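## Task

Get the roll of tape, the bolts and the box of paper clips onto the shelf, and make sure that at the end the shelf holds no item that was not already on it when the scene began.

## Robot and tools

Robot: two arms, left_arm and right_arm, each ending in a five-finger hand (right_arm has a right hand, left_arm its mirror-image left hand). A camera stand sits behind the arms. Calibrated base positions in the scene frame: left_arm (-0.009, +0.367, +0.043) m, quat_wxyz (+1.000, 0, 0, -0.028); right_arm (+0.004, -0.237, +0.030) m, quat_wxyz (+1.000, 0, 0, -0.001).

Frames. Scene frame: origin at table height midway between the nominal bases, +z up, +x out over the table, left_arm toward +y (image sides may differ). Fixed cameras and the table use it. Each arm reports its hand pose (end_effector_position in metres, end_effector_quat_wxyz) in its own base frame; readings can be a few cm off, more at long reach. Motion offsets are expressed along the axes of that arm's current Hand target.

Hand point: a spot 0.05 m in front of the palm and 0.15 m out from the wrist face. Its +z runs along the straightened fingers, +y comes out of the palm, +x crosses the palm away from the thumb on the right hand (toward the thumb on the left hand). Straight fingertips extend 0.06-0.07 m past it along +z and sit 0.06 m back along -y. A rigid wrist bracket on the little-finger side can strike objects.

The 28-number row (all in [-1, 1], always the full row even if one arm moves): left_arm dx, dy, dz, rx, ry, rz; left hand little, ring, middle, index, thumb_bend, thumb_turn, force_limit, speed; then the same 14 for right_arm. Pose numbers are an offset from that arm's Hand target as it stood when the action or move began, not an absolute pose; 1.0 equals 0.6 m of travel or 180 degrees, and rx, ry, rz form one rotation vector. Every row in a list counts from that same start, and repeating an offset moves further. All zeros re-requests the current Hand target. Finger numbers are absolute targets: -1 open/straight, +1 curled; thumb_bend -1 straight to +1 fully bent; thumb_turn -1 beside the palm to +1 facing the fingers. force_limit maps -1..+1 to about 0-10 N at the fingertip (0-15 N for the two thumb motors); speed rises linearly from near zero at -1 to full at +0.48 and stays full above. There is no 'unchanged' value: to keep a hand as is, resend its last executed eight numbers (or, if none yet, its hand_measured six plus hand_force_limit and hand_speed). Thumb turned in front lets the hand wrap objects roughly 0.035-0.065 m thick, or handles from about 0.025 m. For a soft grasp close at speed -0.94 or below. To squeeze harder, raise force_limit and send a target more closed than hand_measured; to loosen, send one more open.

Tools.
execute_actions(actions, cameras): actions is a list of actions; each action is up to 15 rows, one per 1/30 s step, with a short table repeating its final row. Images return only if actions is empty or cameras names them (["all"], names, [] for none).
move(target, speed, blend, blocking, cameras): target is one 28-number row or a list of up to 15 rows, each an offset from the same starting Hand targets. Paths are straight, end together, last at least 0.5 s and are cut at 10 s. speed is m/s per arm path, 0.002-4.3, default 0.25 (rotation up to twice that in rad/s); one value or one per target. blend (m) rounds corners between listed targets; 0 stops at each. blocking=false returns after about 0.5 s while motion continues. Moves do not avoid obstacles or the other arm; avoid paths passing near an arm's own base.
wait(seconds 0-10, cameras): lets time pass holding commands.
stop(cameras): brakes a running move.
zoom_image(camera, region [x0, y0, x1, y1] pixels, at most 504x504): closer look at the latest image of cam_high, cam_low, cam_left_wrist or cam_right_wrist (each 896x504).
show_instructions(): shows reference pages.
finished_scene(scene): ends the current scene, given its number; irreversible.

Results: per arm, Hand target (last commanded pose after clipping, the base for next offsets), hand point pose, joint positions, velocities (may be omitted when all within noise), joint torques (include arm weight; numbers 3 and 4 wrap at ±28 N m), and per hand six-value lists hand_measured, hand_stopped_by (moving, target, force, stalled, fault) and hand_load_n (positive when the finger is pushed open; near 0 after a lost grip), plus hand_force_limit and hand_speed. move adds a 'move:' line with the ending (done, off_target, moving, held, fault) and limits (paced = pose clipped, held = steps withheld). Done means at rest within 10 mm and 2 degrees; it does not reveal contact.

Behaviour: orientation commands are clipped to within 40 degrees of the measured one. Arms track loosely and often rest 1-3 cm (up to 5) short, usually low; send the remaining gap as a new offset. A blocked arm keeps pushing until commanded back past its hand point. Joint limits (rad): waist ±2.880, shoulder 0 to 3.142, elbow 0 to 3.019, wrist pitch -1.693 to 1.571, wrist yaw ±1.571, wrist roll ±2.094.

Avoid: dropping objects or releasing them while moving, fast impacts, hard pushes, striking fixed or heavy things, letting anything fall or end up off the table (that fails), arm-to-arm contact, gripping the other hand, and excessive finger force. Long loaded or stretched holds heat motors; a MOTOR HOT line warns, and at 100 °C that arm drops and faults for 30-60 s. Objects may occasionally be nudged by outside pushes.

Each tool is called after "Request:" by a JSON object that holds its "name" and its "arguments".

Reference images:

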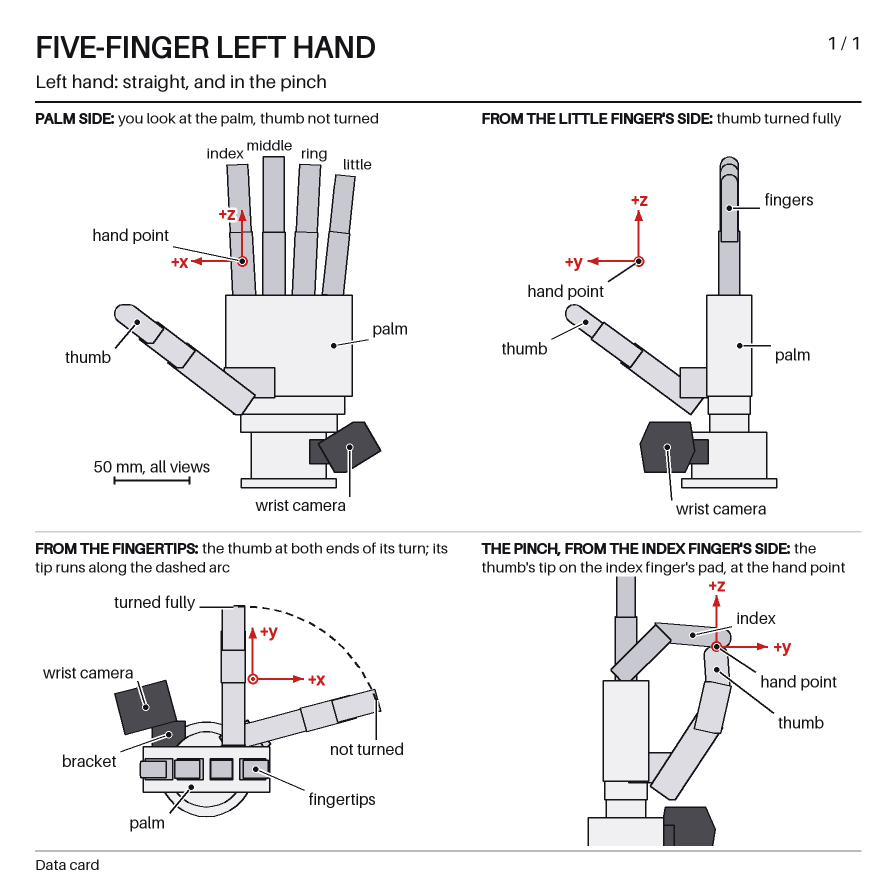

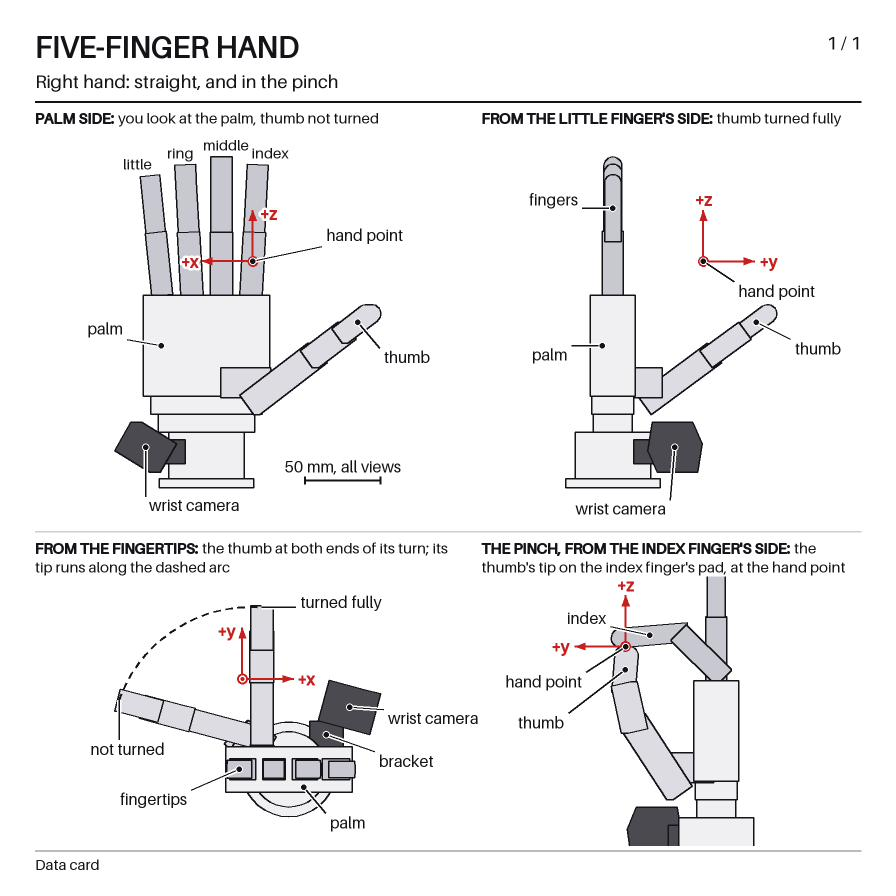

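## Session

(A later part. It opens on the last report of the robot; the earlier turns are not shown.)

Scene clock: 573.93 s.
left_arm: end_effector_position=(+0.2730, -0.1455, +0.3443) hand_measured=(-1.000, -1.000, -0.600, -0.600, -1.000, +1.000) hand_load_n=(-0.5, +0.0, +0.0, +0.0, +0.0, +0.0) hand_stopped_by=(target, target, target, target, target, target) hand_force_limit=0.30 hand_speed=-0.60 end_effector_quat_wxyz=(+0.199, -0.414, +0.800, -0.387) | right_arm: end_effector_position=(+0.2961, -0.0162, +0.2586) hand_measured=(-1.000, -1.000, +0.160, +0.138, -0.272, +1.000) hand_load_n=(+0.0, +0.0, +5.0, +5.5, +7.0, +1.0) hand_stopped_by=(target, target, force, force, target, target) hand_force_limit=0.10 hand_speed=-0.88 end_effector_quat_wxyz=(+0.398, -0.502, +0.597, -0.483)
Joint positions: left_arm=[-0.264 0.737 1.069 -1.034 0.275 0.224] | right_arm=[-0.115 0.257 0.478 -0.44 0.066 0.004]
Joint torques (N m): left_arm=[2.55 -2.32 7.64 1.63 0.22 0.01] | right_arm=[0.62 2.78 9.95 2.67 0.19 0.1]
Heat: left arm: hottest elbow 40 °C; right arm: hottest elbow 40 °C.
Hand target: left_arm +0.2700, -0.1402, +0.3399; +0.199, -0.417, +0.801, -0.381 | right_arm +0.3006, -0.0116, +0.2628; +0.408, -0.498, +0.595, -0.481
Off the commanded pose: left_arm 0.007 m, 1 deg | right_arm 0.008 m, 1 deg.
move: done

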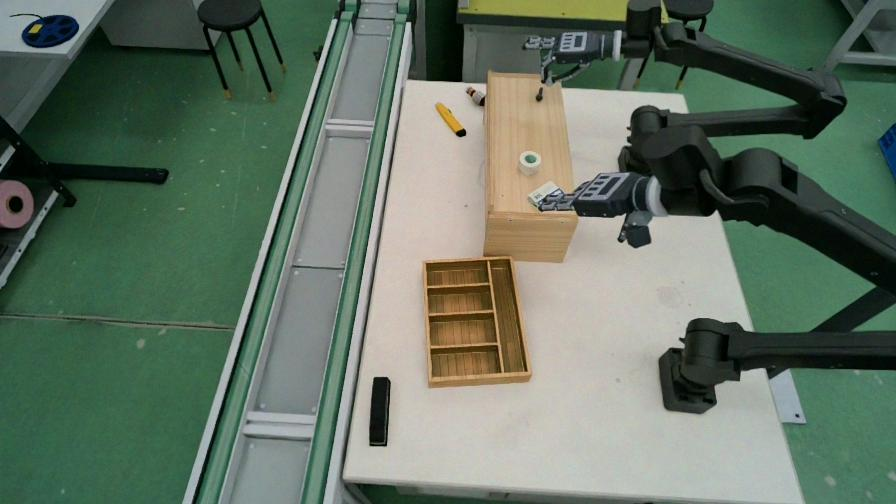

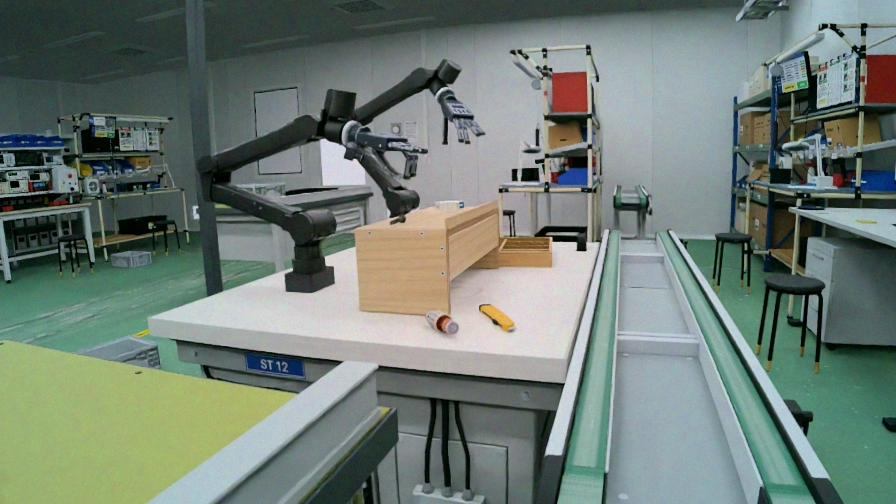

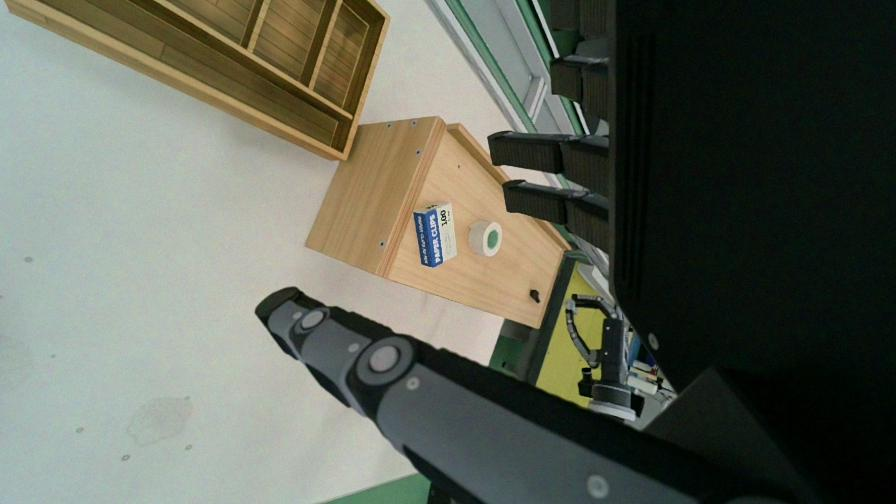

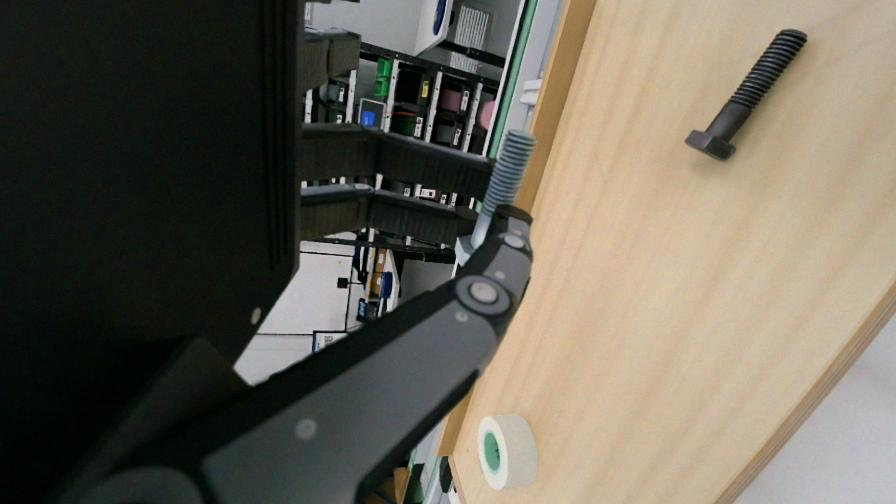

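Request:
{"name": "move", "arguments": {"target": [[0,0,0,0,0,0,-1,-1,-0.6,-0.6,-1,1,0.3,-0.6,0,0.1369,0.0291,0,0,0,-1,-1,0.6,0.6,-0.27,1,0.1,-0.88],[0,0,0,0,0,0,-1,-1,-0.6,-0.6,-1,1,0.3,-0.6,0,0.153,0.0325,0,0,0,-1,-1,0.6,0.6,-0.27,1,0.1,-0.88]], "speed": [0.12,0.05], "cameras": ["cam_right_wrist"]}}

Scene clock: 580.43 s.
left_arm: end_effector_position=(+0.2730, -0.1455, +0.3443) hand_measured=(-1.000, -1.000, -0.600, -0.600, -1.000, +1.000) hand_load_n=(+0.0, +0.0, +0.0, +0.0, +0.0, +0.0) hand_stopped_by=(target, target, target, target, target, target) hand_force_limit=0.30 hand_speed=-0.60 end_effector_quat_wxyz=(+0.199, -0.414, +0.800, -0.387) | right_arm: end_effector_position=(+0.2998, -0.0164, +0.1669) hand_measured=(-1.000, -1.000, +0.160, +0.138, -0.272, +1.000) hand_load_n=(+0.0, +0.0, +5.0, +5.0, +6.5, +1.0) hand_stopped_by=(target, target, force, force, target, target) hand_force_limit=0.10 hand_speed=-0.88 end_effector_quat_wxyz=(+0.398, -0.501, +0.599, -0.482)
Joint positions: left_arm=[-0.264 0.737 1.069 -1.034 0.275 0.224] | right_arm=[-0.112 0.223 0.235 -0.233 0.07 0.008]
Joint torques (N m): left_arm=[2.32 -2.37 7.64 1.68 0.22 0] | right_arm=[0.67 1.32 9.55 2.37 0.18 0.07]
Heat: left arm: hottest elbow 39 °C; right arm: hottest elbow 40 °C.
Hand target: left_arm +0.2700, -0.1402, +0.3399; +0.199, -0.417, +0.801, -0.381 | right_arm +0.3009, -0.0111, +0.1688; +0.408, -0.499, +0.595, -0.481
Off the commanded pose: left_arm 0.008 m, 1 deg | right_arm 0.006 m, 1 deg.
move: done
Images, in order (width x height): cam_right_wrist 896x504.

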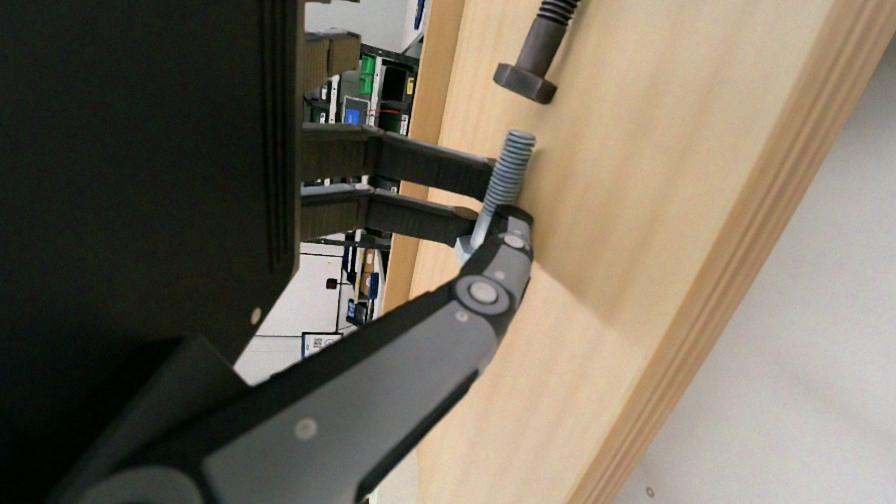

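Request:
{"name": "move", "arguments": {"target": [[0,0,0,0,0,0,-1,-1,-0.6,-0.6,-1,1,0.3,-0.6,0,0.0075,0.0016,0,0,0,-1,-1,0.6,0.6,-0.27,1,0.1,-0.88],[0,0,0,0,0,0,-1,-1,-0.6,-0.6,-1,1,0.3,-0.6,0,0.0045,0.001,0,0,0,-1,-1,-0.35,-0.35,-0.27,1,0.1,-0.65],[0,0,0,0,0,0,-1,-1,-0.6,-0.6,-1,1,0.3,-0.6,0,-0.1304,-0.0277,0,0,0,-1,-1,-0.35,-0.35,-0.27,1,0.1,-0.65]], "speed": [0.05,0.05,0.1], "cameras": ["all"]}}

Scene clock: 587.67 s.
left_arm: end_effector_position=(+0.2730, -0.1455, +0.3443) hand_measured=(-1.000, -1.000, -0.600, -0.600, -1.000, +1.000) hand_load_n=(+0.0, +0.0, +0.0, +0.0, +0.0, +0.0) hand_stopped_by=(target, target, target, target, target, target) hand_force_limit=0.30 hand_speed=-0.60 end_effector_quat_wxyz=(+0.199, -0.414, +0.800, -0.387) | right_arm: end_effector_position=(+0.2961, -0.0157, +0.2182) hand_measured=(-1.000, -1.000, -0.350, -0.350, -0.270, +1.000) hand_load_n=(-0.5, +0.0, +0.0, +0.0, +0.0, +0.0) hand_stopped_by=(target, target, target, target, target, target) hand_force_limit=0.10 hand_speed=-0.65 end_effector_quat_wxyz=(+0.392, -0.506, +0.604, -0.475)
Joint positions: left_arm=[-0.264 0.737 1.069 -1.034 0.275 0.224] | right_arm=[-0.111 0.241 0.385 -0.387 0.07 0.01]
Joint torques (N m): left_arm=[2.26 -2.32 7.65 1.58 0.22 0] | right_arm=[0.03 3.08 13.78 1.57 -0.06 0.05]
Heat: left arm: hottest elbow 38 °C; right arm: hottest elbow 41 °C.
Hand target: left_arm +0.2700, -0.1402, +0.3399; +0.199, -0.417, +0.801, -0.381 | right_arm +0.3007, -0.0116, +0.2489; +0.408, -0.498, +0.595, -0.481
Off the commanded pose: left_arm 0.008 m, 1 deg | right_arm 0.031 m, 2 deg.
move: off_target (right_arm)

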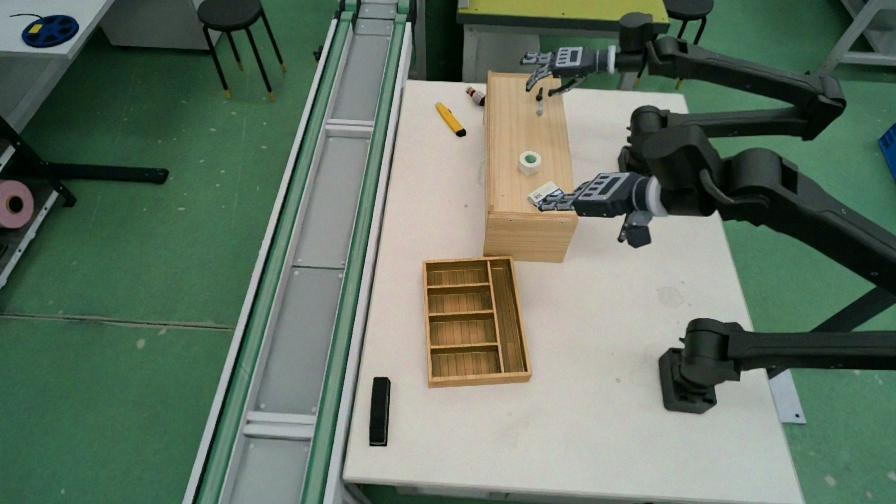

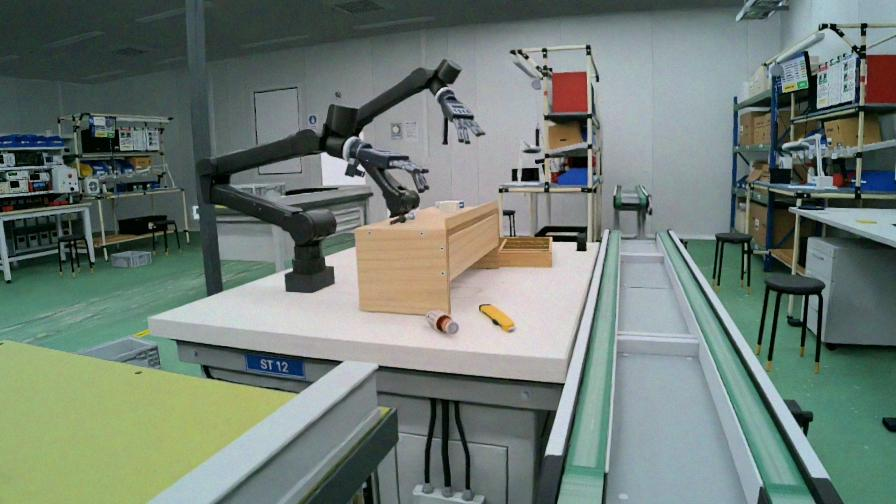

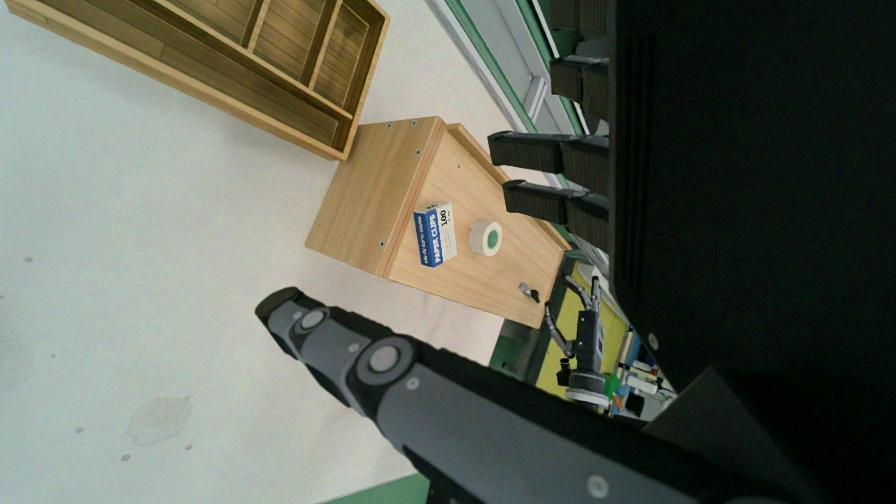

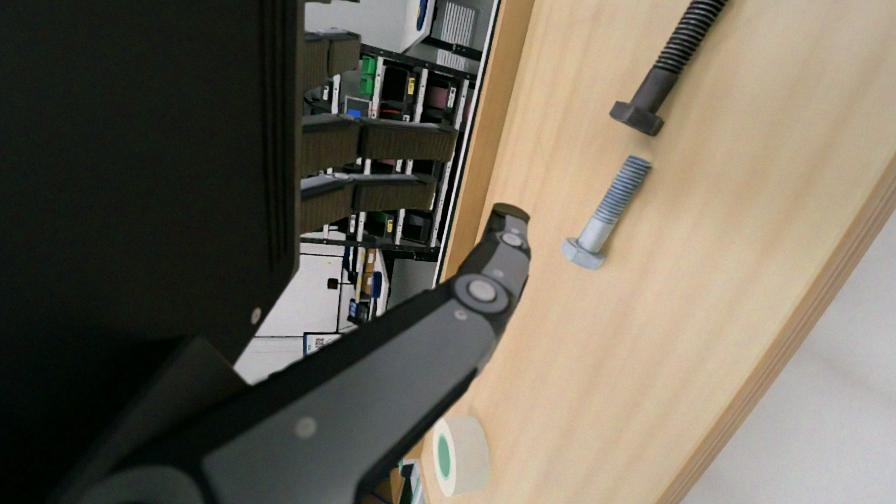

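Request:
{"name": "zoom_image", "arguments": {"camera": "cam_low", "region": [380, 195, 580, 345]}}

Request:
{"name": "zoom_image", "arguments": {"camera": "cam_high", "region": [350, 60, 700, 400]}}

Scaled by 2.520.

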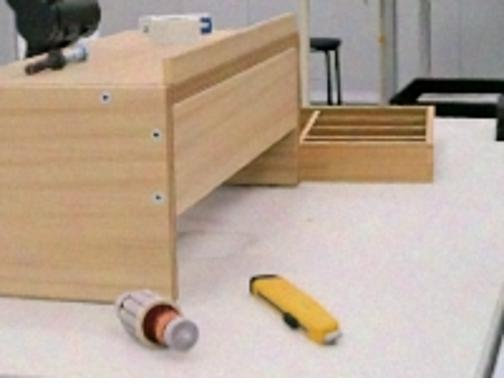

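Scaled by 1.440.

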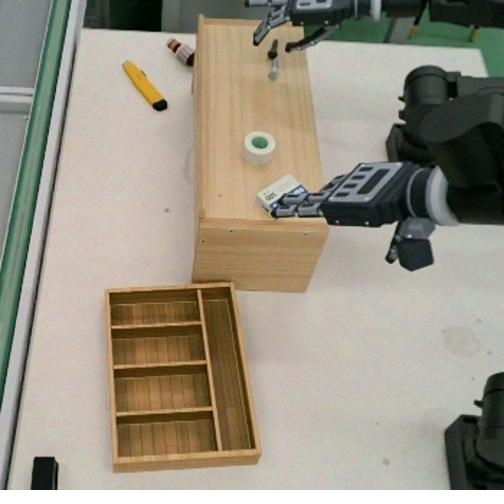

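Request:
{"name": "finished_scene", "arguments": {"scene": 3}}

The scene is finished: the task was done.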